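# Place the orange cup upright in the black bowl

## Task

Set the orange cup inside the black bowl, standing on its base with its open end facing upward, and leave it resting that way on its own.

## Robot and tools

Robot: two arms, left_arm and right_arm, each carrying a sixteen-motor four-digit hand (index, middle, ring, thumb). right_arm has a right hand; left_arm has a mirrored left hand. A post stands behind the arms, and loose objects may occasionally get nudged by the scene.

Scene frame: origin at table-top height, midway between the arms' nominal bases. +x points out over the table, +z up, and left_arm sits on the +y side. Image left and right do not match arm names. Calibrated bases: left_arm at (+0.007, +0.371, +0.030) m, right_arm at (+0.012, -0.235, +0.019) m. Positions are in metres and orientations are quat_wxyz, both in this frame.

Hand point axes (right hand): +z runs along the straight fingers toward the tips, +x crosses the palm away from the thumb, and +y points out of the palm's face. On the left hand, +x points toward the thumb instead. Straight fingertips reach about 0.12 m past the hand point. A rigid mast on the palm side near the wrist can strike objects. The elbow sags under load, so aim somewhat high. Friction can leave the hand a few centimetres from where it was commanded.

Row layout (48 numbers, each in [-1, 1], always the full length even if one arm is idle):
- left pose: dx, dy, dz, rx, ry, rz
- 16 left hand goals
- left current_limit, speed
- right pose: the same six
- 16 right hand goals
- right current_limit, speed

Pose numbers are offsets, not poses. They count from that arm's Hand target at the moment the action or move begins, and are given along scene-frame axes. 1.0 equals 0.6 m, or 180 degrees for rotation. rx, ry, rz form a single rotation vector turning about the Hand target's position. Six zeros means no new pose request for that arm. The controller limits each step to 40 degrees of orientation change from the measured orientation.

Hand goals are absolute angles, scaled between each hinge's two stops. A 0 is a real goal, not 'no change'. To keep a hand as it is, send back its hand_goal, hand_current_limit and hand_speed.

Motor order per hand: index_abd, index_mcp, index_pip, index_dip, middle_abd, middle_mcp, middle_pip, middle_dip, ring_abd, ring_mcp, ring_pip, ring_dip, thumb_cmc, thumb_axl, thumb_mcp, thumb_ipl.

Values that leave each hinge straight: abd 0.00, mcp -0.75, pip -0.58, dip -0.70, thumb_cmc -0.71, thumb_axl -0.68, thumb_mcp -0.23, thumb_ipl -0.17. Moving toward +1 curls fingers toward the palm and swings the thumb round in front of it.

current_limit maps -1..+1 to 0..550 mA, with a floor of 11 mA. speed sets the hinge rate to (speed+1)/2 of 8.5 rad/s. Starting values are +0.4 and -0.6, and whatever was last sent stays in force.

execute_actions(actions, cameras): actions is a list of actions. Each action is a table of up to 15 rows, one per 1/30 s step; a shorter table repeats its last row to fill 15 steps. Every row in an action counts from that action's start pose, so sending the same offset again moves the arm further. cameras takes names, ["all"], or []. An empty actions list returns images and a full status.

move(target, speed, blend, blocking, cameras): drives the hand points in straight lines. target is either one 48-number row or a list of up to 15 rows. Every row's offsets count from the same starting Hand targets, not from the previous row. speed is in m/s, from 0.002 to 4.3, default 0.25; rotation runs at twice that in rad/s. blend, in metres, rounds corners between list entries; 0 makes the arm stop at each one. All paths share a 10 s cap. Paths do not avoid objects or the other arm. Faster moves overshoot more and strike harder. With blocking=false the call returns after about 0.5 s while the motion continues. The result adds a 'move:' line reporting the ending (done, off_target, moving, held, fault) and any limits (paced means the pose was clipped; held means steps were withheld).

wait(seconds, cameras): lets the scene run for 0 to 3600 s without new commands; a running move carries on. stop(cameras): brakes a running move, which needs some room to halt. zoom_image(camera, region): camera is cam_high, cam_left_wrist or cam_right_wrist; region is [x0, y0, x1, y1] in pixels of the latest image, at most 504 by 504. Full images are 672x504. read_manual(section): licence texts only. finished_scene(scene): ends the scene for good; the cup must stay in place without help.

Reading results:
- end_effector_position and end_effector_quat_wxyz give each hand point's pose.
- Hand target is the commanded pose that the next offsets count from. If the hand rests short of it, send the missing distance.
- hand_goal and hand_measured are on the same scale as the commands.
- hand_current_ma is positive when pushing toward -1.
- hand_state per motor: moving, goal, blocked (pressing while stopped), or overload (shut down).
- Joint torques and motor temperatures also appear.

What to avoid:
- Knocking or dropping anything off the table; that fails the task.

- Letting the arms or hands press on each other, and closing one hand on the other's fingers.
- Holding a motor at 495 mA or more for 5 s; it shuts off for 10 s.
- Letting joint motors heat: a MOTOR HOT line appears at 85 °C, and at 100 °C the arm drops for 30 to 60 s.
- Continuing after a HAND FAULT line: later calls in that same reply are skipped.
- Leaving an arm pushing against something it cannot reach; to release, command back past the hand point.

Grip with only as much current as the job needs, and set the cup down gently upright in the bowl before opening the fingers.

Each tool is called after "Emit:" in YAML: its name, and indented under it one key for each argument.

## Session

Emit:
execute_actions:
  actions: []

Scene clock: 0.00 s.
left_arm: end_effector_position=(+0.2119, +0.1777, +0.3070) hand_goal=(+0.000, -0.754, -0.576, -0.696, +0.000, -0.754, -0.576, -0.696, +0.000, -0.754, -0.576, -0.696, -0.714, -0.678, -0.226, -0.168) hand_measured=(+0.0008, -0.7547, -0.5770, -0.6958, -0.0007, -0.7523, -0.5770, -0.6958, +0.0008, -0.7535, -0.5770, -0.6958, -0.7142, -0.6777, -0.2262, -0.1681) hand_current_ma=(-10, -14, +14, -7, +0, -12, +0, -10, +6, +5, -9, +11, -12, +2, -10, +8) hand_state=(goal, goal, goal, goal, goal, goal, goal, goal, goal, goal, overload, goal, goal, goal, goal, goal) hand_current_limit=0.40 hand_speed=-0.60 end_effector_quat_wxyz=(+0.088, +0.951, -0.278, +0.101) | right_arm: end_effector_position=(+0.4489, -0.1263, +0.2650) hand_goal=(+0.000, -0.754, -0.576, -0.696, +0.000, -0.754, -0.576, -0.696, +0.000, -0.754, -0.576, -0.696, -0.714, -0.678, -0.226, -0.168) hand_measured=(+0.0008, -0.7535, -0.5770, -0.6958, -0.0007, -0.7535, -0.5770, -0.6958, -0.0007, -0.7535, -0.5770, -0.6958, -0.7142, -0.6777, -0.2262, -0.1681) hand_current_ma=(+6, +8, -8, -3, +14, +2, -23, +5, +5, +9, -6, +0, -8, +6, +9, -6) hand_state=(goal, goal, goal, goal, goal, goal, goal, goal, goal, goal, goal, goal, goal, goal, goal, goal) hand_current_limit=0.40 hand_speed=-0.60 end_effector_quat_wxyz=(+0.283, -0.037, +0.920, -0.268)
Joint positions: left_arm=[-0.361 0.855 0.962 -1.465 0.167 1.791] | right_arm=[0.366 1.134 1.038 -1.008 0.676 -1.475]
Joint velocities: within noise
Joint torques (N m): no reading
Motor temperatures (°C): left_arm=[28 26 27 28 26 26] | right_arm=[29 28 27 27 29 26]
Heat: left arm: hottest waist 28 °C; right arm: hottest waist 29 °C.
Hand target: left_arm +0.2179, +0.1747, +0.3201; +0.092, +0.949, -0.277, +0.119 | right_arm +0.4567, -0.1246, +0.2799; +0.299, -0.029, +0.916, -0.265

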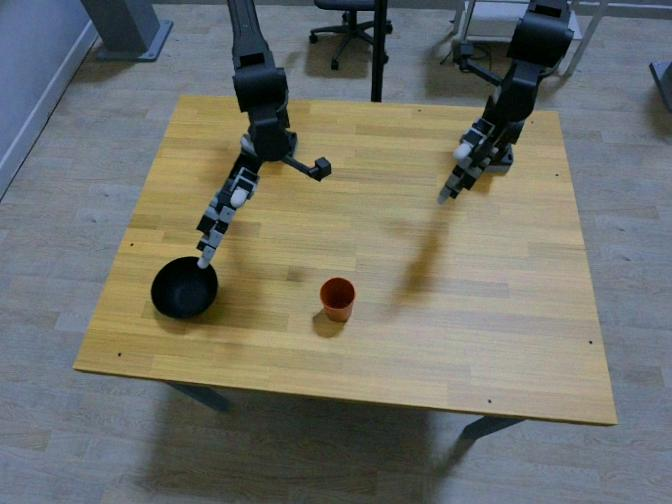

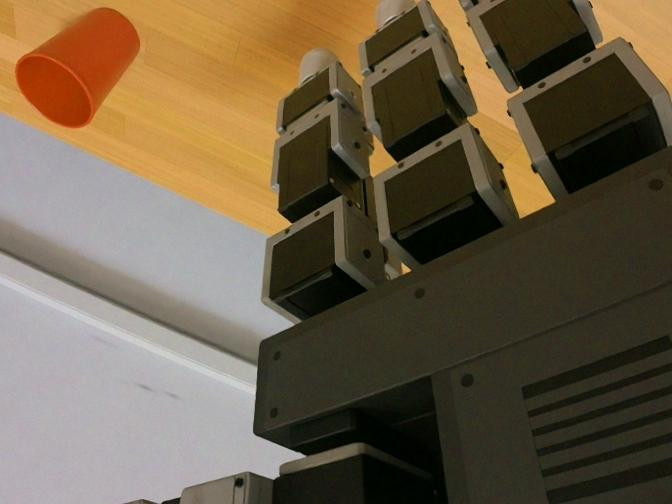

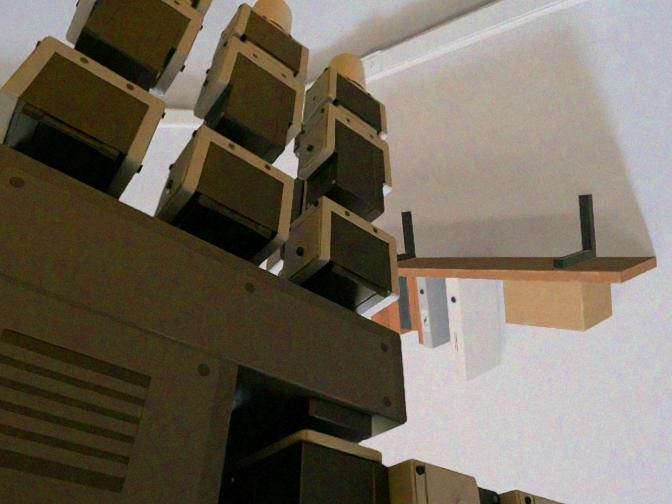

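Emit:
zoom_image:
  camera: "cam_high"
  region: [130, 220, 380, 345]

Emit:
zoom_image:
  camera: "cam_high"
  region: [300, 265, 370, 335]

Scaled by 2.016.

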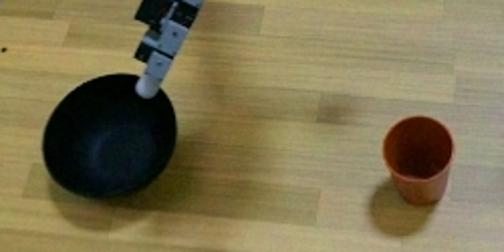

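Scaled by 7.200.

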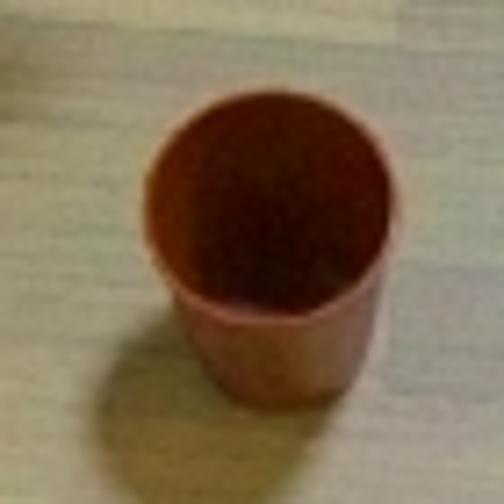

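Emit:
move:
  target: [0,0.2,0,0,0,0, 0,-0.754,-0.576,-0.696,0,-0.754,-0.576,-0.696,0,-0.754,-0.576,-0.696,-0.714,-0.678,-0.226,-0.168,0.4,-0.6, 0.039,-0.042,0.2335,0.591,-0.334,-0.149, 0,-0.754,-0.576,-0.696,0,-0.754,-0.576,-0.696,0,-0.754,-0.576,-0.696,0.571,-0.678,-0.567,-0.168,0.4,-0.6]
  speed: 0.25
  cameras: ["all"]

Scene clock: 264.10 s.
left_arm: end_effector_position=(+0.2147, +0.2903, +0.3040) hand_goal=(+0.000, -0.754, -0.576, -0.696, +0.000, -0.754, -0.576, -0.696, +0.000, -0.754, -0.576, -0.696, -0.714, -0.678, -0.226, -0.168) hand_measured=(-0.0007, -0.7535, -0.5718, -0.6958, +0.0008, -0.7535, -0.5731, -0.6958, -0.0007, -0.7523, -0.5770, -0.6958, -0.7142, -0.6777, -0.2193, -0.1672) hand_current_ma=(+4, +8, +22, +2, +2, -12, -13, -7, +16, -2, -10, -5, +7, -5, -9, +2) hand_state=(goal, goal, goal, goal, goal, goal, goal, goal, goal, goal, overload, goal, goal, goal, goal, goal) hand_current_limit=0.40 hand_speed=-0.60 end_effector_quat_wxyz=(+0.041, +0.974, -0.204, +0.086) | right_arm: end_effector_position=(+0.4810, -0.1523, +0.4132) hand_goal=(+0.000, -0.754, -0.576, -0.696, +0.000, -0.754, -0.576, -0.696, +0.000, -0.754, -0.576, -0.696, +0.570, -0.678, -0.568, -0.168) hand_measured=(-0.0007, -0.7957, -0.5834, -0.7060, -0.0007, -0.7848, -0.5872, -0.7060, -0.0109, -0.7909, -0.5847, -0.6971, +0.5793, -0.6746, -0.5666, -0.1757) hand_current_ma=(+4, -49, -16, -16, +21, -23, -13, +20, -8, -18, -10, +6, +0, +14, +11, -15) hand_state=(goal, blocked, goal, goal, goal, blocked, goal, goal, goal, blocked, goal, goal, goal, goal, goal, goal) hand_current_limit=0.40 hand_speed=-0.60 end_effector_quat_wxyz=(+0.498, +0.501, +0.512, +0.488)
Joint positions: left_arm=[0.106 0.809 0.962 -1.588 0.136 2.11] | right_arm=[0.364 1.07 0.581 0.46 0.34 -0.012]
Joint torques (N m): left_arm=[0.97 -0.73 12.45 0.1 0.14 0.11] | right_arm=[0.44 -3.31 10.84 3.25 -0.02 0.26]
Motor temperatures (°C): left_arm=[28 26 44 28 26 26] | right_arm=[29 29 35 27 30 26]
Heat: left arm: hottest elbow 44 °C; right arm: hottest elbow 35 °C.
Hand target: left_arm +0.2179, +0.2948, +0.3201; +0.092, +0.949, -0.277, +0.119 | right_arm +0.4802, -0.1498, +0.4199; +0.500, +0.499, +0.500, +0.501
Off the commanded pose: left_arm 0.017 m, 11 deg | right_arm 0.007 m, 2 deg.
joint sent to its limit (left arm) — joint 6 (wrist roll), upper limit. The joint targets are off in orientation, not in position.
move: off_target (left_arm)
cam_left_wrist: T_world_to_cam=[[-0.47752, 0.86882, -0.13086, -0.14792], [0.46796, 0.37755, 0.79905, -0.50796], [0.74363, 0.32033, -0.58686, 0.04589]] pos_world=[0.13295, 0.3056, 0.41346]
cam_right_wrist: T_world_to_cam=[[0.04841, -0.76656, 0.64035, -0.37033], [-0.7749, -0.43334, -0.46017, 0.44138], [0.63023, -0.47392, -0.61498, 0.00366]] pos_world=[0.35765, -0.09088, 0.4425]

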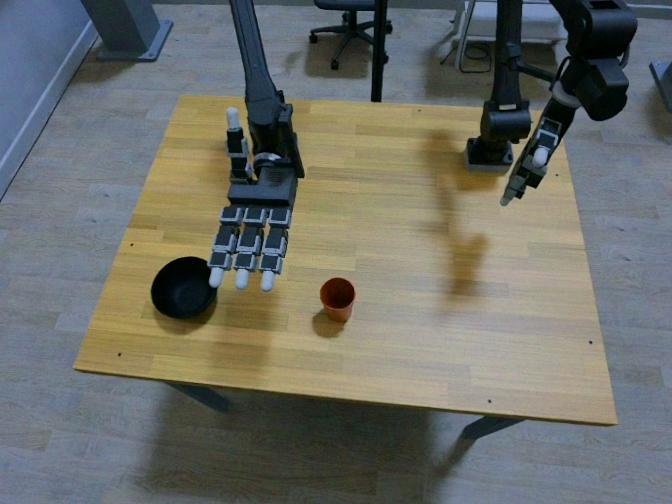

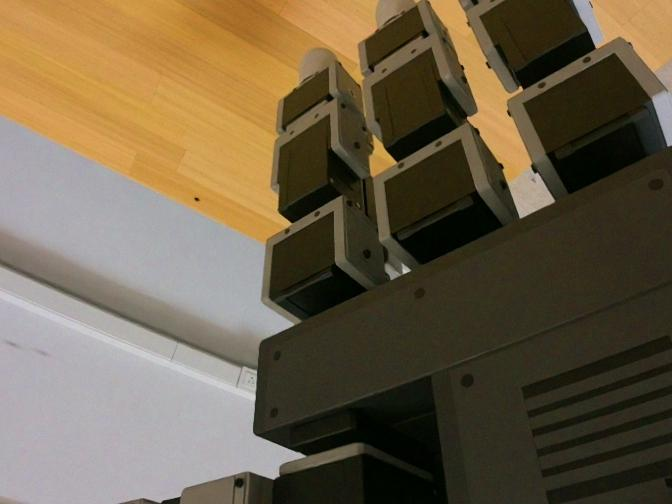

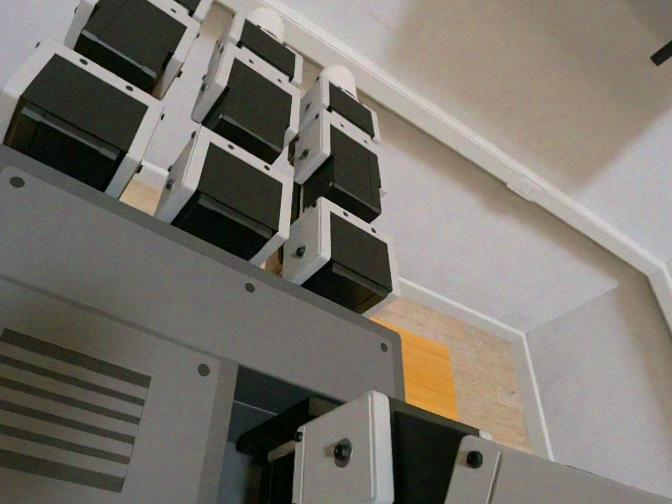

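Emit:
move:
  target: [0,0,0,0,0,0, 0,-0.754,-0.576,-0.696,0,-0.754,-0.576,-0.696,0,-0.754,-0.576,-0.696,-0.714,-0.678,-0.226,-0.168,0.4,-0.6, 0.063,0.293,-0.267,0.487,0.1305,0.1305, 0,-0.754,-0.576,-0.696,0,-0.754,-0.576,-0.696,0,-0.754,-0.576,-0.696,0.571,-0.678,-0.567,-0.168,0.4,-0.6]
  speed: 0.25
  cameras: ["all"]

Scene clock: 286.60 s.
left_arm: end_effector_position=(+0.2147, +0.2903, +0.3040) hand_goal=(+0.000, -0.754, -0.576, -0.696, +0.000, -0.754, -0.576, -0.696, +0.000, -0.754, -0.576, -0.696, -0.714, -0.678, -0.226, -0.168) hand_measured=(-0.0007, -0.7535, -0.5705, -0.6958, +0.0008, -0.7535, -0.5731, -0.6958, +0.0008, -0.7535, -0.5770, -0.6971, -0.7142, -0.6777, -0.2193, -0.1681) hand_current_ma=(-19, -9, -4, +0, +6, +4, -9, +5, +6, +6, +9, +5, +2, -2, +2, +9) hand_state=(goal, goal, goal, goal, goal, goal, goal, goal, goal, goal, overload, goal, goal, goal, goal, goal) hand_current_limit=0.40 hand_speed=-0.60 end_effector_quat_wxyz=(+0.041, +0.974, -0.204, +0.086) | right_arm: end_effector_position=(+0.5074, +0.0107, +0.2345) hand_goal=(+0.000, -0.754, -0.576, -0.696, +0.000, -0.754, -0.576, -0.696, +0.000, -0.754, -0.576, -0.696, +0.570, -0.678, -0.568, -0.168) hand_measured=(-0.0139, -0.7619, -0.5770, -0.7047, -0.0139, -0.7559, -0.5770, -0.7073, -0.0109, -0.7595, -0.5770, -0.6958, +0.5391, -0.6735, -0.5597, -0.1757) hand_current_ma=(-16, -17, -1, -5, +20, -9, -8, +10, -3, +12, -5, -4, -41, +7, +22, -17) hand_state=(goal, goal, goal, goal, goal, goal, goal, goal, goal, goal, goal, goal, blocked, goal, goal, goal) hand_current_limit=0.40 hand_speed=-0.60 end_effector_quat_wxyz=(-0.166, +0.704, +0.195, +0.662)
Joint positions: left_arm=[0.106 0.809 0.962 -1.588 0.136 2.11] | right_arm=[0.682 1.42 0.665 0.687 0.143 1.556]
Joint torques (N m): left_arm=[0.97 -0.67 12.44 0.09 0.14 0.12] | right_arm=[0.5 -6.53 13.27 3.32 -0.2 0.14]
Heat: left arm: hottest elbow 45 °C; right arm: hottest elbow 37 °C.
Hand target: left_arm +0.2179, +0.2948, +0.3201; +0.092, +0.949, -0.277, +0.119 | right_arm +0.5181, +0.0260, +0.2598; -0.182, +0.683, +0.183, +0.684
Off the commanded pose: left_arm 0.017 m, 11 deg | right_arm 0.031 m, 4 deg.
joint sent to its limit (left arm) — joint 6 (wrist roll), upper limit. The joint targets are off in orientation, not in position.
move: off_target (right_arm)
cam_left_wrist: T_world_to_cam=[[-0.47752, 0.86882, -0.13086, -0.14792], [0.46796, 0.37755, 0.79905, -0.50796], [0.74363, 0.32033, -0.58686, 0.04589]] pos_world=[0.13295, 0.3056, 0.41346]
cam_right_wrist: T_world_to_cam=[[0.29969, -0.57027, -0.76483, 0.06769], [-0.92378, 0.02685, -0.38199, 0.50254], [0.23838, 0.82102, -0.51876, 0.11665]] pos_world=[0.41614, -0.07066, 0.30426]

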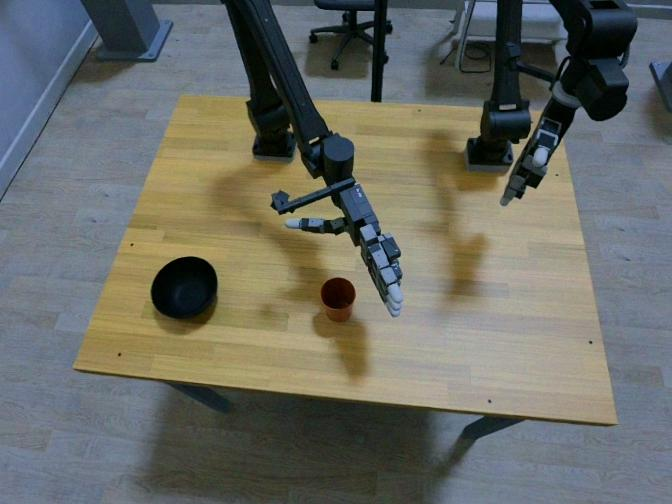

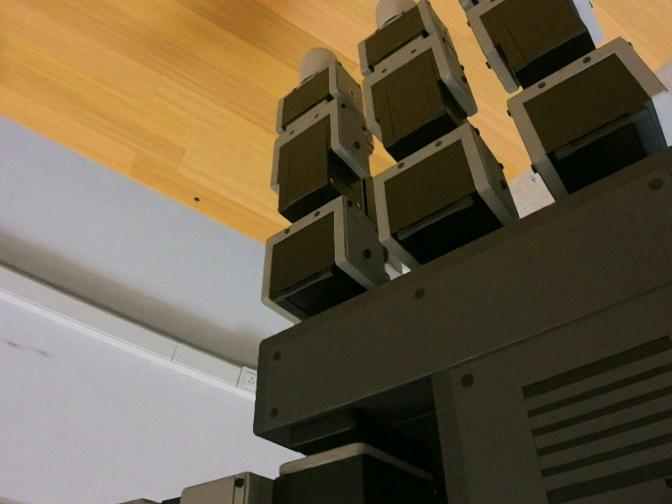

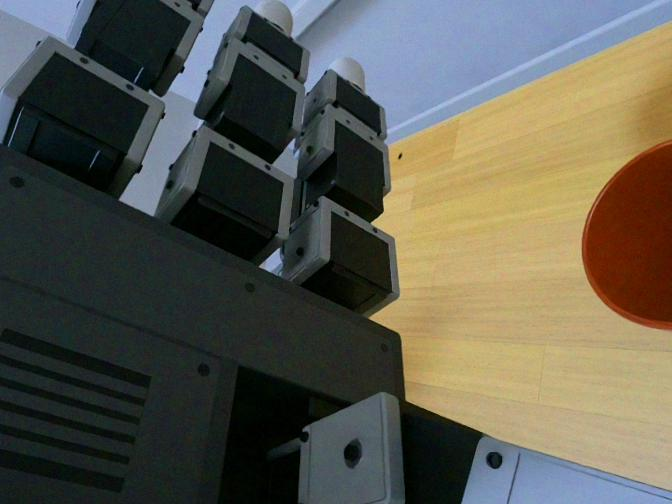

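Emit:
zoom_image:
  camera: "cam_high"
  region: [260, 120, 430, 350]

Scaled by 2.191.

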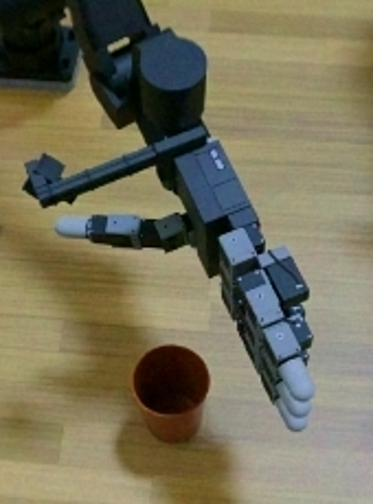

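Emit:
move:
  target: [0,0,0,0,0,0, 0,-0.754,-0.576,-0.696,0,-0.754,-0.576,-0.696,0,-0.754,-0.576,-0.696,-0.714,-0.678,-0.226,-0.168,0.4,-0.6, 0,0.037,-0.1,0,0,0, 0,-0.754,-0.576,-0.696,0,-0.754,-0.576,-0.696,0,-0.754,-0.576,-0.696,0.571,-0.678,-0.567,-0.168,0.4,-0.6]
  speed: 0.15
  cameras: ["cam_high","cam_right_wrist"]

Emit:
zoom_image:
  camera: "cam_high"
  region: [250, 120, 430, 350]

Scene clock: 379.77 s.
left_arm: end_effector_position=(+0.2147, +0.2903, +0.3040) hand_goal=(+0.000, -0.754, -0.576, -0.696, +0.000, -0.754, -0.576, -0.696, +0.000, -0.754, -0.576, -0.696, -0.714, -0.678, -0.226, -0.168) hand_measured=(-0.0007, -0.7535, -0.5718, -0.6958, +0.0008, -0.7535, -0.5731, -0.6958, +0.0008, -0.7535, -0.5770, -0.6958, -0.7154, -0.6777, -0.2193, -0.1681) hand_current_ma=(-2, -15, +15, -14, +9, +0, +7, -7, +1, -6, -2, +0, +2, -4, +5, +10) hand_state=(goal, goal, goal, goal, goal, goal, goal, goal, goal, goal, overload, goal, goal, goal, goal, goal) hand_current_limit=0.40 hand_speed=-0.60 end_effector_quat_wxyz=(+0.041, +0.974, -0.204, +0.086) | right_arm: end_effector_position=(+0.5103, +0.0375, +0.1780) hand_goal=(+0.000, -0.754, -0.576, -0.696, +0.000, -0.754, -0.576, -0.696, +0.000, -0.754, -0.576, -0.696, +0.570, -0.678, -0.568, -0.168) hand_measured=(-0.0139, -0.7607, -0.5770, -0.7047, -0.0139, -0.7559, -0.5770, -0.7073, -0.0124, -0.7583, -0.5770, -0.6958, +0.5353, -0.6725, -0.5597, -0.1757) hand_current_ma=(-5, -9, -8, +14, -4, +6, -8, +7, -3, -22, +1, +1, -29, +8, +23, -11) hand_state=(goal, goal, goal, goal, goal, goal, goal, goal, goal, goal, goal, goal, blocked, goal, goal, goal) hand_current_limit=0.40 hand_speed=-0.60 end_effector_quat_wxyz=(-0.169, +0.702, +0.198, +0.663)
Joint positions: left_arm=[0.106 0.809 0.962 -1.588 0.136 2.11] | right_arm=[0.728 1.613 0.665 0.883 0.181 1.558]
Joint torques (N m): left_arm=[0.91 -0.73 12.44 0.1 0.13 0.12] | right_arm=[0.21 -8.64 10.69 3.3 -0.01 0.13]
Motor temperatures (°C): left_arm=[28 26 47 28 26 26] | right_arm=[29 29 41 28 29 26]
Heat: left arm: hottest elbow 47 °C; right arm: hottest elbow 41 °C.
Hand target: left_arm +0.2179, +0.2948, +0.3201; +0.092, +0.949, -0.277, +0.119 | right_arm +0.5180, +0.0482, +0.1998; -0.182, +0.683, +0.183, +0.684
Off the commanded pose: left_arm 0.017 m, 11 deg | right_arm 0.026 m, 4 deg.
joint sent to its limit (left arm) — joint 6 (wrist roll), upper limit. The joint targets are off in orientation, not in position.
move: off_target (right_arm)
cam_right_wrist: T_world_to_cam=[[0.30652, -0.56682, -0.7647, 0.0353], [-0.92252, 0.02103, -0.38537, 0.48312], [0.23452, 0.82357, -0.51646, 0.06619]] pos_world=[0.41935, -0.04466, 0.24736]

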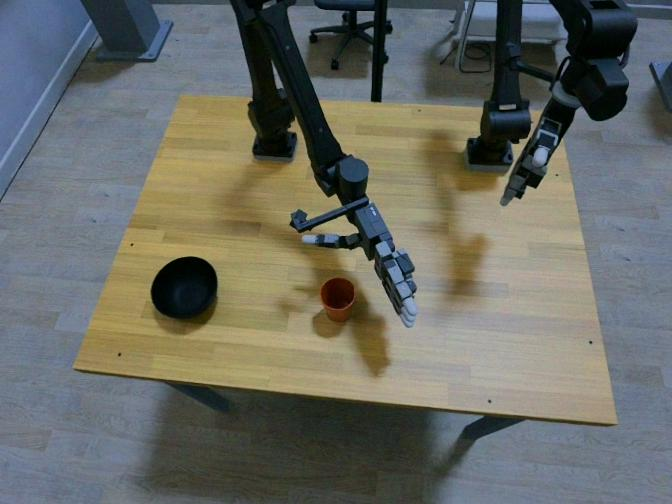

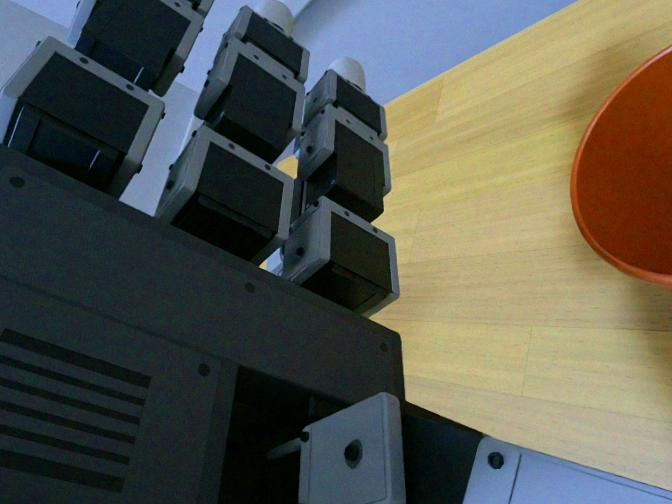

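Scaled by 2.191.

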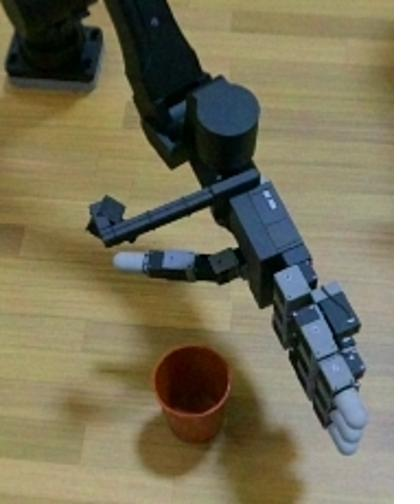

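Emit:
move:
  target: [0,0,0,0,0,0, 0,-0.754,-0.576,-0.696,0,-0.754,-0.576,-0.696,0,-0.754,-0.576,-0.696,-0.714,-0.678,-0.226,-0.168,0.4,-0.6, 0,0,-0.108,0,0,0, 0,-0.754,-0.576,-0.696,0,-0.754,-0.576,-0.696,0,-0.754,-0.576,-0.696,0.571,-0.678,-0.567,-0.168,0.4,-0.6]
  speed: 0.12
  cameras: ["cam_high","cam_right_wrist","cam_left_wrist"]

Emit:
zoom_image:
  camera: "cam_high"
  region: [250, 150, 430, 350]

Scene clock: 403.23 s.
left_arm: end_effector_position=(+0.2147, +0.2903, +0.3040) hand_goal=(+0.000, -0.754, -0.576, -0.696, +0.000, -0.754, -0.576, -0.696, +0.000, -0.754, -0.576, -0.696, -0.714, -0.678, -0.226, -0.168) hand_measured=(+0.0008, -0.7523, -0.5718, -0.6958, -0.0007, -0.7523, -0.5731, -0.6958, -0.0007, -0.7535, -0.5757, -0.6958, -0.7142, -0.6777, -0.2203, -0.1672) hand_current_ma=(-5, +3, +12, -11, +3, +9, -14, -4, +2, +9, +7, +4, +10, -6, +1, +7) hand_state=(goal, goal, goal, goal, goal, goal, goal, goal, goal, goal, overload, goal, goal, goal, goal, goal) hand_current_limit=0.40 hand_speed=-0.60 end_effector_quat_wxyz=(+0.041, +0.974, -0.204, +0.086) | right_arm: end_effector_position=(+0.5161, +0.0424, +0.1257) hand_goal=(+0.000, -0.754, -0.576, -0.696, +0.000, -0.754, -0.576, -0.696, +0.000, -0.754, -0.576, -0.696, +0.570, -0.678, -0.568, -0.168) hand_measured=(-0.0153, -0.7607, -0.5770, -0.7047, -0.0139, -0.7559, -0.5770, -0.7060, -0.0124, -0.7583, -0.5770, -0.6971, +0.5353, -0.6735, -0.5597, -0.1757) hand_current_ma=(-11, -2, -1, -4, +12, +10, -7, +10, +17, +3, -11, +13, -42, +13, +17, -20) hand_state=(goal, goal, goal, goal, goal, goal, goal, goal, goal, goal, goal, goal, blocked, goal, goal, goal) hand_current_limit=0.40 hand_speed=-0.60 end_effector_quat_wxyz=(-0.173, +0.694, +0.194, +0.671)
Joint positions: left_arm=[0.106 0.809 0.962 -1.588 0.136 2.11] | right_arm=[0.728 1.8 0.665 1.095 0.181 1.558]
Joint torques (N m): left_arm=[0.91 -0.73 12.44 0.1 0.13 0.12] | right_arm=[0.21 -9.35 7.3 3.3 -0.02 0.13]
Heat: left arm: hottest elbow 47 °C; right arm: hottest elbow 39 °C.
Hand target: left_arm +0.2179, +0.2948, +0.3201; +0.092, +0.949, -0.277, +0.119 | right_arm +0.5180, +0.0482, +0.1350; -0.182, +0.683, +0.183, +0.684
Off the commanded pose: left_arm 0.017 m, 11 deg | right_arm 0.011 m, 3 deg.
joint sent to its limit (left arm) — joint 6 (wrist roll), upper limit. The joint targets are off in orientation, not in position.
move: off_target (right_arm)
cam_left_wrist: T_world_to_cam=[[-0.47752, 0.86882, -0.13086, -0.14792], [0.46796, 0.37755, 0.79905, -0.50796], [0.74363, 0.32033, -0.58686, 0.04589]] pos_world=[0.13295, 0.3056, 0.41346]
cam_right_wrist: T_world_to_cam=[[0.32126, -0.55429, -0.76782, -0.01144], [-0.91495, 0.02747, -0.40264, 0.46622], [0.24427, 0.83187, -0.49832, 0.02609]] pos_world=[0.42386, -0.04085, 0.19194]

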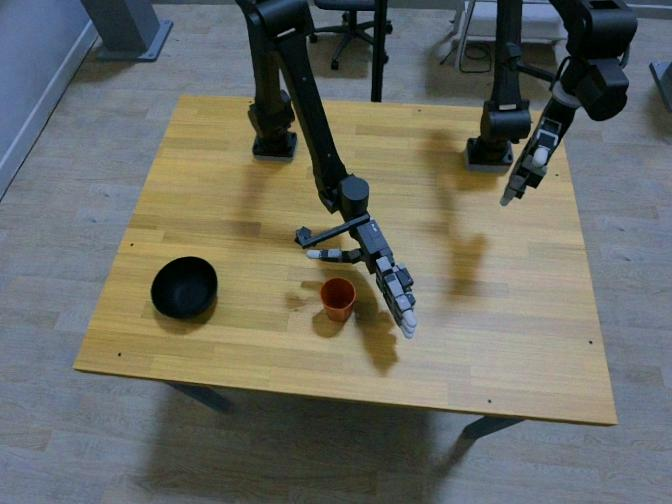

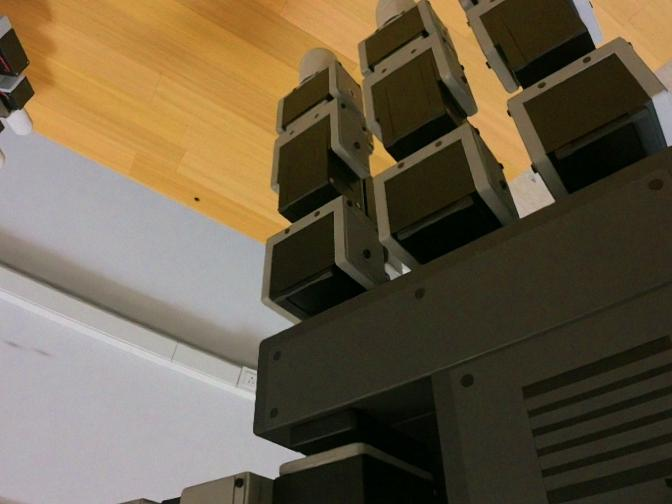

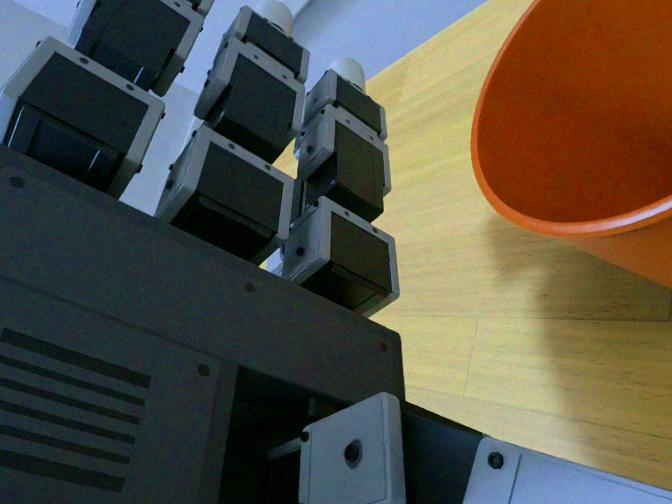

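Scaled by 2.520.

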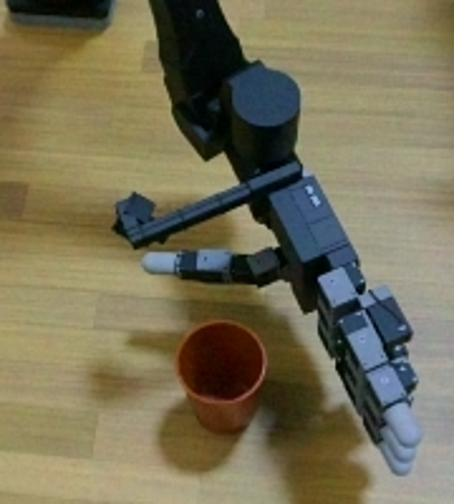

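Emit:
zoom_image:
  camera: "cam_high"
  region: [360, 250, 430, 350]

Emit:
zoom_image:
  camera: "cam_high"
  region: [290, 210, 370, 340]

Scaled by 5.040.

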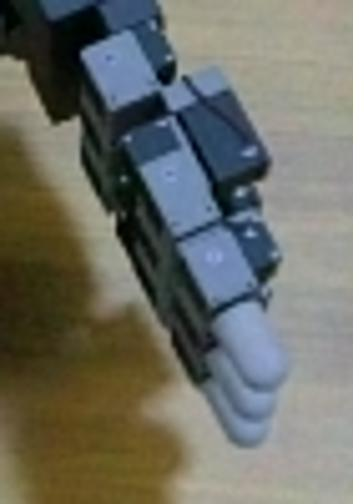

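Scaled by 3.877.

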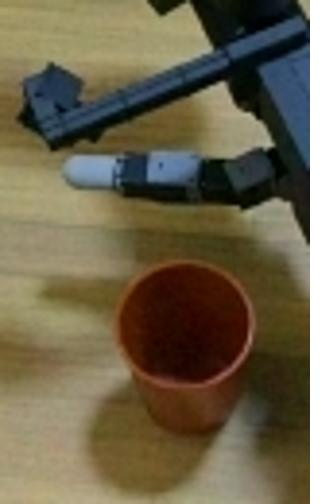

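Emit:
move:
  target:
    - [0,0,0,0,0,0, 0,-0.754,-0.576,-0.696,0,-0.754,-0.576,-0.696,0,-0.754,-0.576,-0.696,-0.714,-0.678,-0.226,-0.168,0.4,-0.6, 0,0,-0.035,-0.0288,-0.0167,0.0013, 0,-0.754,-0.576,-0.696,0,-0.754,-0.576,-0.696,0,-0.754,-0.576,-0.696,0.571,-0.678,-0.567,-0.168,0.4,-0.6]
    - [0,0,0,0,0,0, 0,-0.754,-0.576,-0.696,0,-0.754,-0.576,-0.696,0,-0.754,-0.576,-0.696,-0.714,-0.678,-0.226,-0.168,0.4,-0.6, 0.0375,-0.065,-0.035,-0.0288,-0.0167,0.0013, 0,-0.754,-0.576,-0.696,0,-0.754,-0.576,-0.696,0,-0.754,-0.576,-0.696,0.571,-0.678,-0.567,-0.168,0.4,-0.6]
  speed: [0.1,0.06]
  cameras: ["cam_high","cam_right_wrist"]

Emit:
zoom_image:
  camera: "cam_high"
  region: [290, 220, 430, 360]

Scene clock: 514.23 s.
left_arm: end_effector_position=(+0.2147, +0.2903, +0.3040) hand_goal=(+0.000, -0.754, -0.576, -0.696, +0.000, -0.754, -0.576, -0.696, +0.000, -0.754, -0.576, -0.696, -0.714, -0.678, -0.226, -0.168) hand_measured=(-0.0007, -0.7535, -0.5718, -0.6958, -0.0007, -0.7535, -0.5744, -0.6958, -0.0007, -0.7535, -0.5757, -0.6958, -0.7142, -0.6767, -0.2203, -0.1681) hand_current_ma=(-7, -7, +6, -23, -11, -1, -10, -9, -2, -4, +7, -2, -4, -9, +7, +8) hand_state=(goal, goal, goal, goal, goal, goal, goal, goal, goal, goal, overload, goal, goal, goal, goal, goal) hand_current_limit=0.40 hand_speed=-0.60 end_effector_quat_wxyz=(+0.041, +0.974, -0.204, +0.086) | right_arm: end_effector_position=(+0.5395, +0.0136, +0.1069) hand_goal=(+0.000, -0.754, -0.576, -0.696, +0.000, -0.754, -0.576, -0.696, +0.000, -0.754, -0.576, -0.696, +0.570, -0.678, -0.568, -0.168) hand_measured=(-0.0153, -0.7595, -0.5782, -0.6996, -0.0139, -0.7559, -0.5770, -0.7009, -0.0124, -0.7571, -0.5757, -0.6996, +0.5353, -0.6735, -0.5607, -0.1757) hand_current_ma=(+8, -23, -7, -8, +1, -9, -9, +14, -16, +18, -2, -9, -26, +13, +12, +0) hand_state=(goal, goal, goal, goal, goal, goal, goal, goal, goal, goal, goal, goal, blocked, goal, goal, goal) hand_current_limit=0.40 hand_speed=-0.60 end_effector_quat_wxyz=(-0.155, +0.682, +0.219, +0.681)
Joint positions: left_arm=[0.106 0.809 0.962 -1.588 0.136 2.11] | right_arm=[0.636 1.889 0.665 1.199 0.078 1.486]
Joint torques (N m): left_arm=[0.91 -0.73 12.45 0.12 0.13 0.12] | right_arm=[-0.97 -9.88 5.16 3.33 -0.32 -0.24]
Motor temperatures (°C): left_arm=[28 26 48 28 26 26] | right_arm=[29 30 34 28 29 26]
Heat: left arm: hottest elbow 48 °C; right arm: hottest elbow 34 °C.
Hand target: left_arm +0.2179, +0.2948, +0.3201; +0.092, +0.949, -0.277, +0.119 | right_arm +0.5406, +0.0091, +0.1141; -0.148, +0.671, +0.220, +0.692
Off the commanded pose: left_arm 0.017 m, 11 deg | right_arm 0.008 m, 2 deg.
joint sent to its limit (left arm) — joint 6 (wrist roll), upper limit. The joint targets are off in orientation, not in position.
move: done
cam_right_wrist: T_world_to_cam=[[0.36297, -0.58761, -0.72317, -0.0762], [-0.89563, -0.00588, -0.44476, 0.47536], [0.25709, 0.80912, -0.52841, 0.03152]] pos_world=[0.4453, -0.06749, 0.17297]

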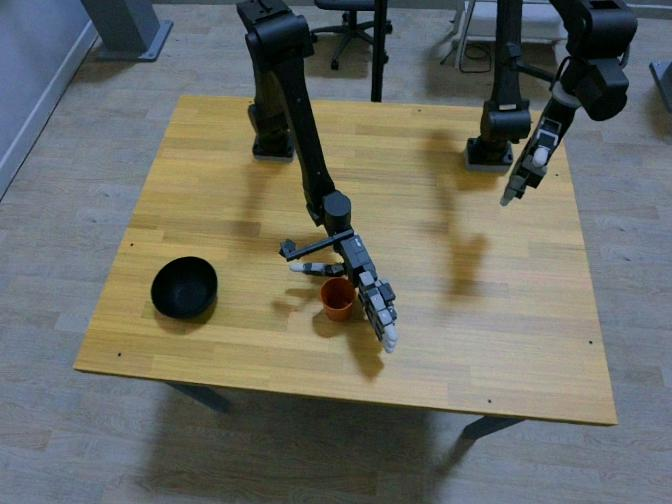

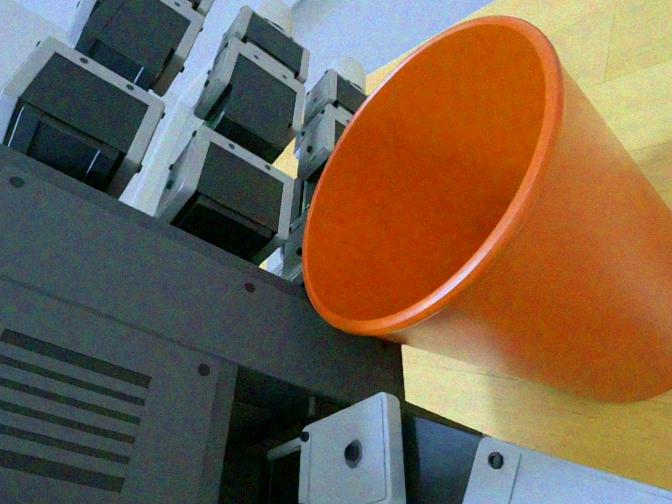

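Scaled by 3.600.

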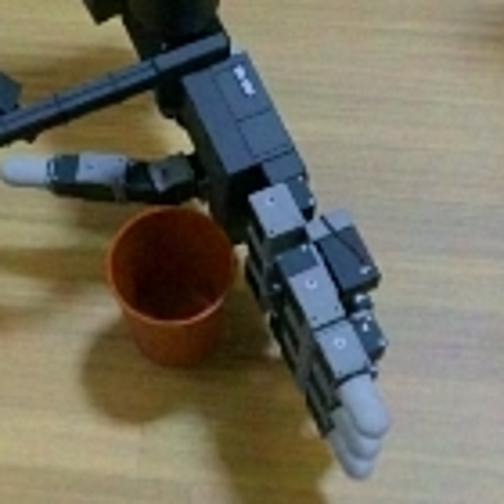

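Emit:
zoom_image:
  camera: "cam_high"
  region: [310, 260, 390, 340]

Scaled by 6.300.

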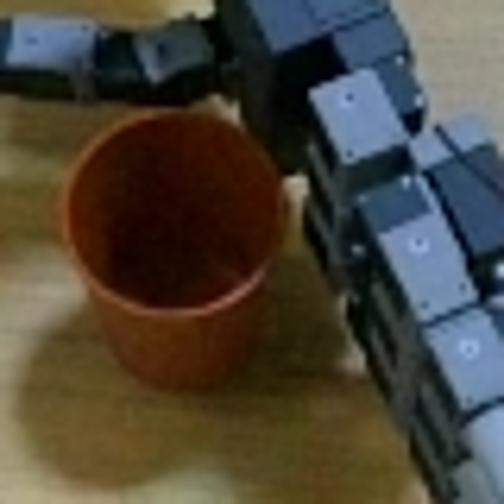

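Emit:
zoom_image:
  camera: "cam_high"
  region: [140, 245, 230, 335]

Emit:
move:
  target: [0,0,0,0,0,0, 0,-0.754,-0.576,-0.696,0,-0.754,-0.576,-0.696,0,-0.754,-0.576,-0.696,-0.714,-0.678,-0.226,-0.168,0.4,-0.6, 0.0042,-0.0072,0,0,0,0, 0,-0.754,0.226,0.319,0,-0.754,-0.576,-0.696,0,-0.754,-0.576,-0.696,0.571,-0.678,0.079,0.103,0.0,-0.7]
  speed: 0.04
  cameras: ["cam_high","cam_right_wrist"]

Emit:
zoom_image:
  camera: "cam_high"
  region: [310, 260, 410, 360]

Scaled by 5.600.

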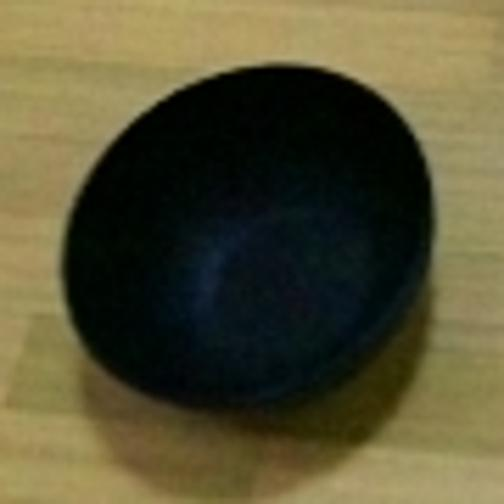

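Scene clock: 581.30 s.
left_arm: end_effector_position=(+0.2147, +0.2903, +0.3040) hand_goal=(+0.000, -0.754, -0.576, -0.696, +0.000, -0.754, -0.576, -0.696, +0.000, -0.754, -0.576, -0.696, -0.714, -0.678, -0.226, -0.168) hand_measured=(+0.0008, -0.7535, -0.5731, -0.6958, -0.0007, -0.7535, -0.5744, -0.6958, -0.0007, -0.7535, -0.5770, -0.6958, -0.7142, -0.6777, -0.2193, -0.1681) hand_current_ma=(-6, +1, +19, -13, -1, -5, -3, -2, +24, -11, -2, +2, -6, +3, +2, +12) hand_state=(goal, goal, goal, goal, goal, goal, goal, goal, goal, goal, overload, goal, goal, goal, goal, goal) hand_current_limit=0.40 hand_speed=-0.60 end_effector_quat_wxyz=(+0.041, +0.974, -0.204, +0.086) | right_arm: end_effector_position=(+0.5412, +0.0112, +0.1069) hand_goal=(+0.000, -0.754, +0.226, +0.318, +0.000, -0.754, -0.576, -0.696, +0.000, -0.754, -0.576, -0.696, +0.570, -0.678, +0.078, +0.102) hand_measured=(-0.0153, -0.7655, +0.2134, +0.3069, -0.0124, -0.7559, -0.5770, -0.7009, -0.0124, -0.7583, -0.5757, -0.6996, +0.5353, -0.6809, +0.0648, +0.0920) hand_current_ma=(-5, +0, -16, -15, -6, -21, -24, +10, -18, +16, +0, -10, -38, -18, -1, -21) hand_state=(goal, goal, goal, goal, goal, goal, goal, goal, goal, goal, goal, goal, blocked, goal, goal, goal) hand_current_limit=0.00 hand_speed=-0.70 end_effector_quat_wxyz=(-0.155, +0.682, +0.219, +0.681)
Joint positions: left_arm=[0.106 0.809 0.962 -1.588 0.136 2.11] | right_arm=[0.629 1.889 0.665 1.199 0.072 1.486]
Joint torques (N m): left_arm=[0.97 -0.73 12.45 0.09 0.13 0.11] | right_arm=[-1.44 -9.93 5.09 3.37 -0.32 -0.26]
Heat: left arm: hottest elbow 49 °C; right arm: hottest elbow 33 °C.
Hand target: left_arm +0.2179, +0.2948, +0.3201; +0.092, +0.949, -0.277, +0.119 | right_arm +0.5431, +0.0049, +0.1141; -0.148, +0.671, +0.220, +0.692
Off the commanded pose: left_arm 0.017 m, 11 deg | right_arm 0.010 m, 2 deg.
joint sent to its limit (left arm) — joint 6 (wrist roll), upper limit. The joint targets are off in orientation, not in position.
move: done
cam_right_wrist: T_world_to_cam=[[0.36249, -0.58774, -0.7233, -0.07796], [-0.89568, -0.00519, -0.44466, 0.47684], [0.2576, 0.80903, -0.52831, 0.03281]] pos_world=[0.4469, -0.06989, 0.17297]

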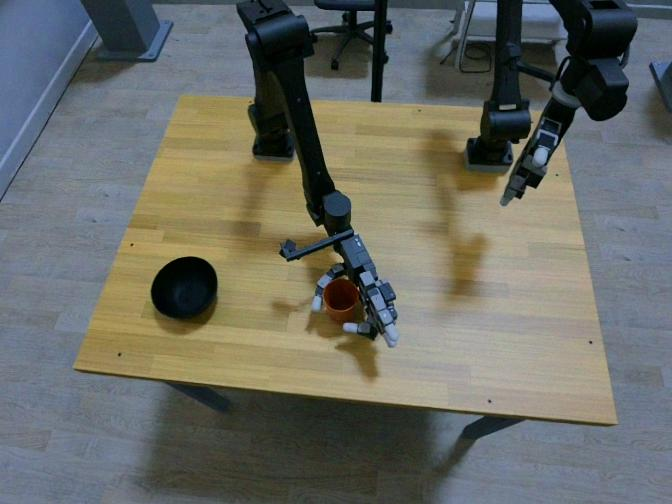

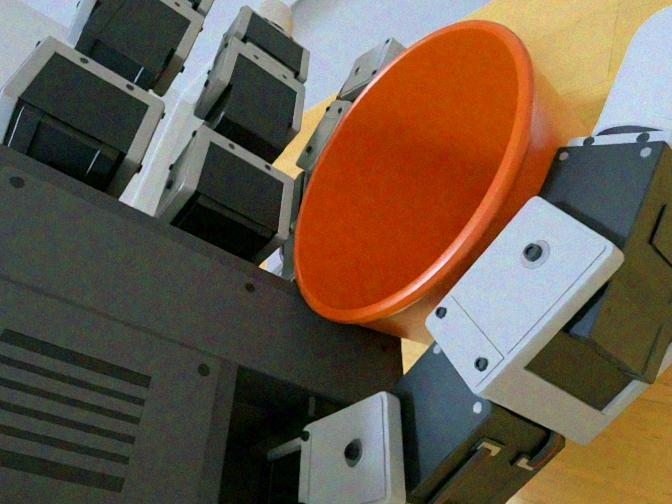

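Scaled by 5.040.

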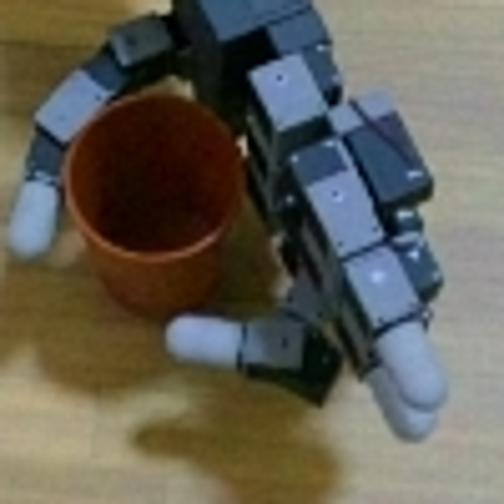

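Emit:
move:
  target: [0,0,0,0,0,0, 0,-0.754,-0.576,-0.696,0,-0.754,-0.576,-0.696,0,-0.754,-0.576,-0.696,-0.714,-0.678,-0.226,-0.168,0.4,-0.6, 0,0,0,0,0,0, 0,-0.7,0.46,0.7,0,-0.754,-0.576,-0.696,0,-0.754,-0.576,-0.696,0.571,-0.678,0.1,0.4,-0.2,-0.92]
  speed: 0.04
  cameras: ["cam_high","cam_right_wrist"]

Emit:
zoom_image:
  camera: "cam_high"
  region: [310, 260, 410, 360]

Scene clock: 608.83 s.
left_arm: end_effector_position=(+0.2147, +0.2903, +0.3040) hand_goal=(+0.000, -0.754, -0.576, -0.696, +0.000, -0.754, -0.576, -0.696, +0.000, -0.754, -0.576, -0.696, -0.714, -0.678, -0.226, -0.168) hand_measured=(+0.0008, -0.7535, -0.5718, -0.6958, +0.0008, -0.7535, -0.5731, -0.6958, +0.0008, -0.7523, -0.5770, -0.6958, -0.7142, -0.6777, -0.2193, -0.1681) hand_current_ma=(-6, -12, +12, +9, +6, -10, +6, +1, +12, -10, +10, -11, +1, -5, +8, +7) hand_state=(goal, goal, goal, goal, goal, goal, goal, goal, goal, goal, overload, goal, goal, goal, goal, goal) hand_current_limit=0.40 hand_speed=-0.60 end_effector_quat_wxyz=(+0.041, +0.974, -0.204, +0.086) | right_arm: end_effector_position=(+0.5412, +0.0112, +0.1072) hand_goal=(+0.000, -0.700, +0.460, +0.700, +0.000, -0.754, -0.576, -0.696, +0.000, -0.754, -0.576, -0.696, +0.570, -0.678, +0.100, +0.400) hand_measured=(-0.0139, -0.7402, +0.3302, +0.4649, -0.0124, -0.7559, -0.5757, -0.7009, -0.0124, -0.7583, -0.5770, -0.6996, +0.5266, -0.6851, +0.0410, +0.2911) hand_current_ma=(-20, -33, -113, -222, -6, -6, -3, +15, -4, +1, -18, +15, -34, -3, -55, -137) hand_state=(goal, blocked, blocked, blocked, goal, goal, goal, goal, goal, goal, goal, goal, blocked, goal, blocked, blocked) hand_current_limit=-0.20 hand_speed=-0.92 end_effector_quat_wxyz=(-0.155, +0.681, +0.219, +0.681)
Joint positions: left_arm=[0.106 0.809 0.962 -1.588 0.136 2.11] | right_arm=[0.629 1.889 0.665 1.201 0.072 1.486]
Joint torques (N m): left_arm=[0.97 -0.67 12.45 0.1 0.13 0.12] | right_arm=[-1.44 -9.93 5.09 3.3 -0.32 -0.25]
Heat: left arm: hottest elbow 49 °C; right arm: hottest elbow 32 °C.
Hand target: left_arm +0.2179, +0.2948, +0.3201; +0.092, +0.949, -0.277, +0.119 | right_arm +0.5431, +0.0049, +0.1141; -0.148, +0.671, +0.220, +0.692
Off the commanded pose: left_arm 0.017 m, 11 deg | right_arm 0.009 m, 2 deg.
joint sent to its limit (left arm) — joint 6 (wrist roll), upper limit. The joint targets are off in orientation, not in position.
move: done
cam_right_wrist: T_world_to_cam=[[0.36336, -0.58712, -0.72337, -0.07811], [-0.89512, -0.00473, -0.4458, 0.47681], [0.25831, 0.80949, -0.52726, 0.03246]] pos_world=[0.4468, -0.06989, 0.17317]

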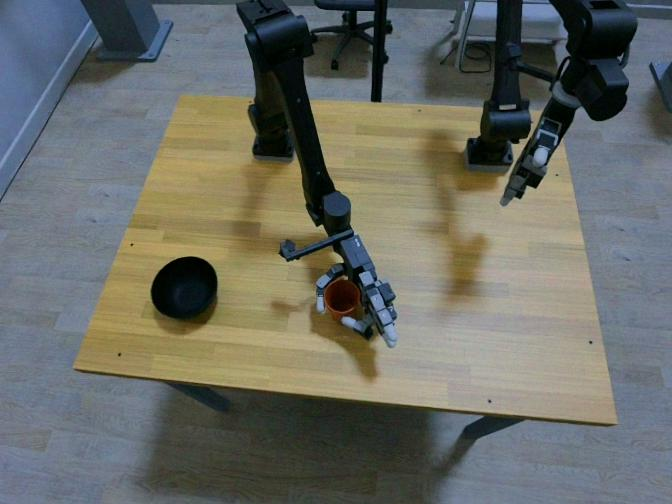

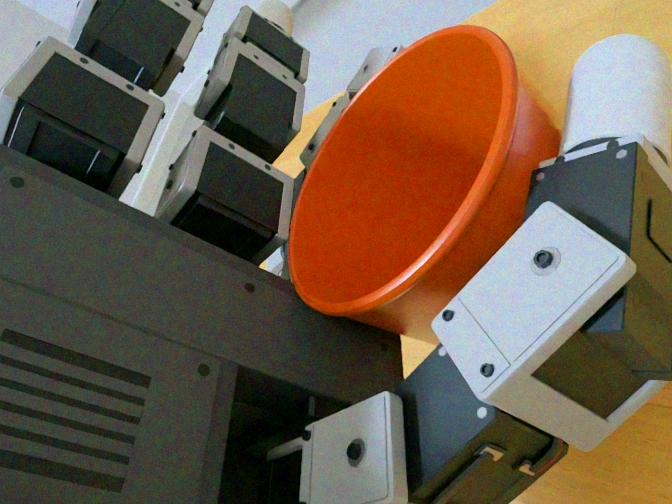

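Scaled by 5.040.

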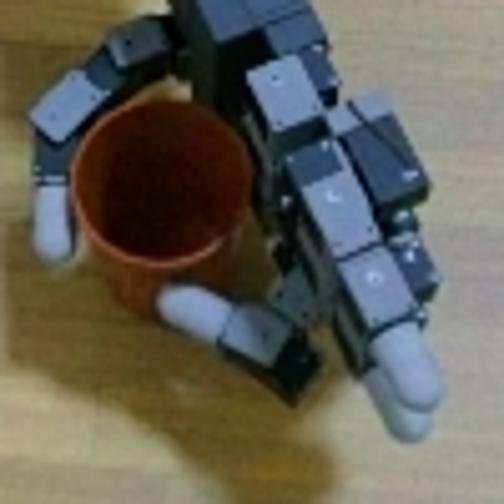

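Emit:
move:
  target: [0,0,0,0,0,0, 0,-0.754,-0.576,-0.696,0,-0.754,-0.576,-0.696,0,-0.754,-0.576,-0.696,-0.714,-0.678,-0.226,-0.168,0.4,-0.6, 0,0,0,0,0,0, 0,-0.62,0.56,0.85,0,-0.754,-0.576,-0.696,0,-0.754,-0.576,-0.696,0.6,-0.678,0.28,0.6,0.1,-0.92]
  speed: 0.04
  cameras: ["cam_high","cam_right_wrist"]

Emit:
zoom_image:
  camera: "cam_high"
  region: [310, 260, 410, 360]

Scene clock: 621.00 s.
left_arm: end_effector_position=(+0.2147, +0.2903, +0.3040) hand_goal=(+0.000, -0.754, -0.576, -0.696, +0.000, -0.754, -0.576, -0.696, +0.000, -0.754, -0.576, -0.696, -0.714, -0.678, -0.226, -0.168) hand_measured=(-0.0007, -0.7535, -0.5718, -0.6958, -0.0007, -0.7535, -0.5731, -0.6958, -0.0007, -0.7535, -0.5770, -0.6958, -0.7142, -0.6777, -0.2193, -0.1672) hand_current_ma=(-13, -5, +8, -6, -14, -8, -5, -4, +2, +4, -4, -1, -8, -7, +5, +11) hand_state=(goal, goal, goal, goal, goal, goal, goal, goal, goal, goal, overload, goal, goal, goal, goal, goal) hand_current_limit=0.40 hand_speed=-0.60 end_effector_quat_wxyz=(+0.041, +0.974, -0.204, +0.086) | right_arm: end_effector_position=(+0.5412, +0.0112, +0.1075) hand_goal=(+0.000, -0.620, +0.560, +0.850, +0.000, -0.754, -0.576, -0.696, +0.000, -0.754, -0.576, -0.696, +0.600, -0.678, +0.280, +0.600) hand_measured=(-0.0139, -0.7414, +0.3289, +0.4713, -0.0124, -0.7547, -0.5770, -0.7009, -0.0109, -0.7583, -0.5770, -0.6996, +0.5266, -0.6883, +0.0400, +0.2988) hand_current_ma=(+0, -128, -209, -301, +8, +3, -6, +5, +8, -6, -14, +4, -78, +0, -275, -313) hand_state=(goal, blocked, blocked, blocked, goal, goal, goal, goal, goal, goal, goal, goal, blocked, goal, moving, blocked) hand_current_limit=0.10 hand_speed=-0.92 end_effector_quat_wxyz=(-0.154, +0.681, +0.220, +0.682)
Joint positions: left_arm=[0.106 0.809 0.962 -1.588 0.136 2.11] | right_arm=[0.629 1.889 0.665 1.201 0.072 1.483]
Joint torques (N m): left_arm=[0.97 -0.67 12.45 0.1 0.13 0.11] | right_arm=[-1.44 -9.93 5.09 3.3 -0.32 -0.22]
Heat: left arm: hottest elbow 49 °C; right arm: hottest elbow 32 °C.
Hand target: left_arm +0.2179, +0.2948, +0.3201; +0.092, +0.949, -0.277, +0.119 | right_arm +0.5431, +0.0049, +0.1141; -0.148, +0.671, +0.220, +0.692
Off the commanded pose: left_arm 0.017 m, 11 deg | right_arm 0.009 m, 2 deg.
joint sent to its limit (left arm) — joint 6 (wrist roll), upper limit. The joint targets are off in orientation, not in position.
move: done
cam_right_wrist: T_world_to_cam=[[0.36451, -0.58897, -0.72128, -0.07881], [-0.89443, -0.00593, -0.44717, 0.4767], [0.25909, 0.80814, -0.52895, 0.03242]] pos_world=[0.4467, -0.06979, 0.17348]

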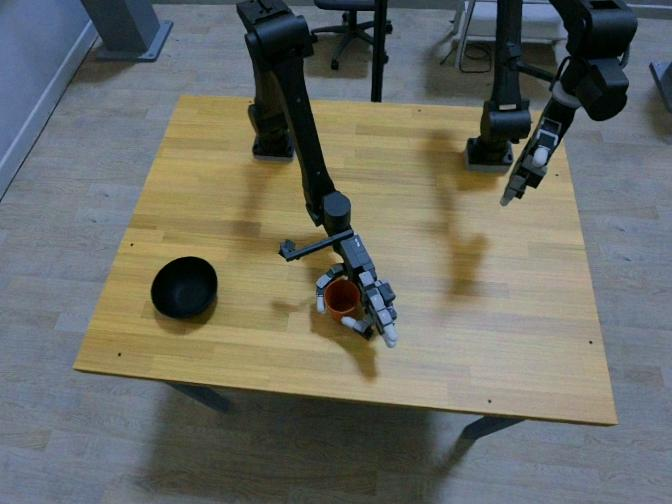

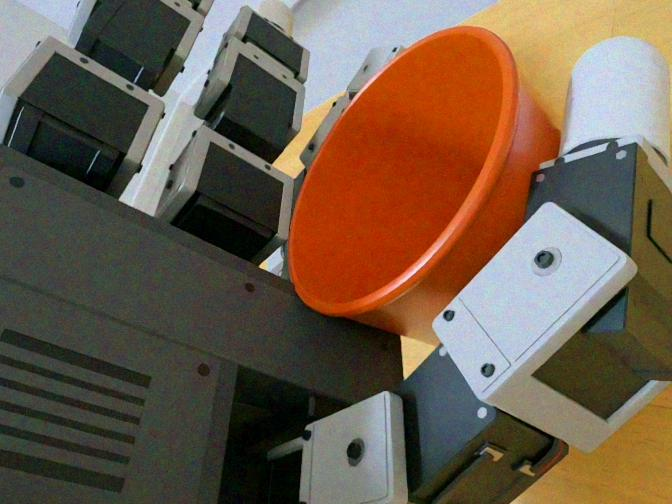

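Scaled by 5.040.

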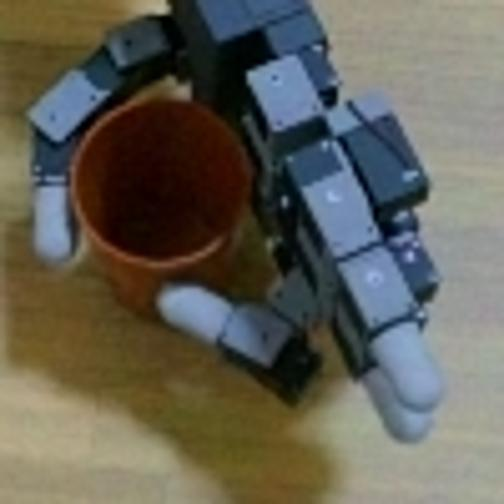

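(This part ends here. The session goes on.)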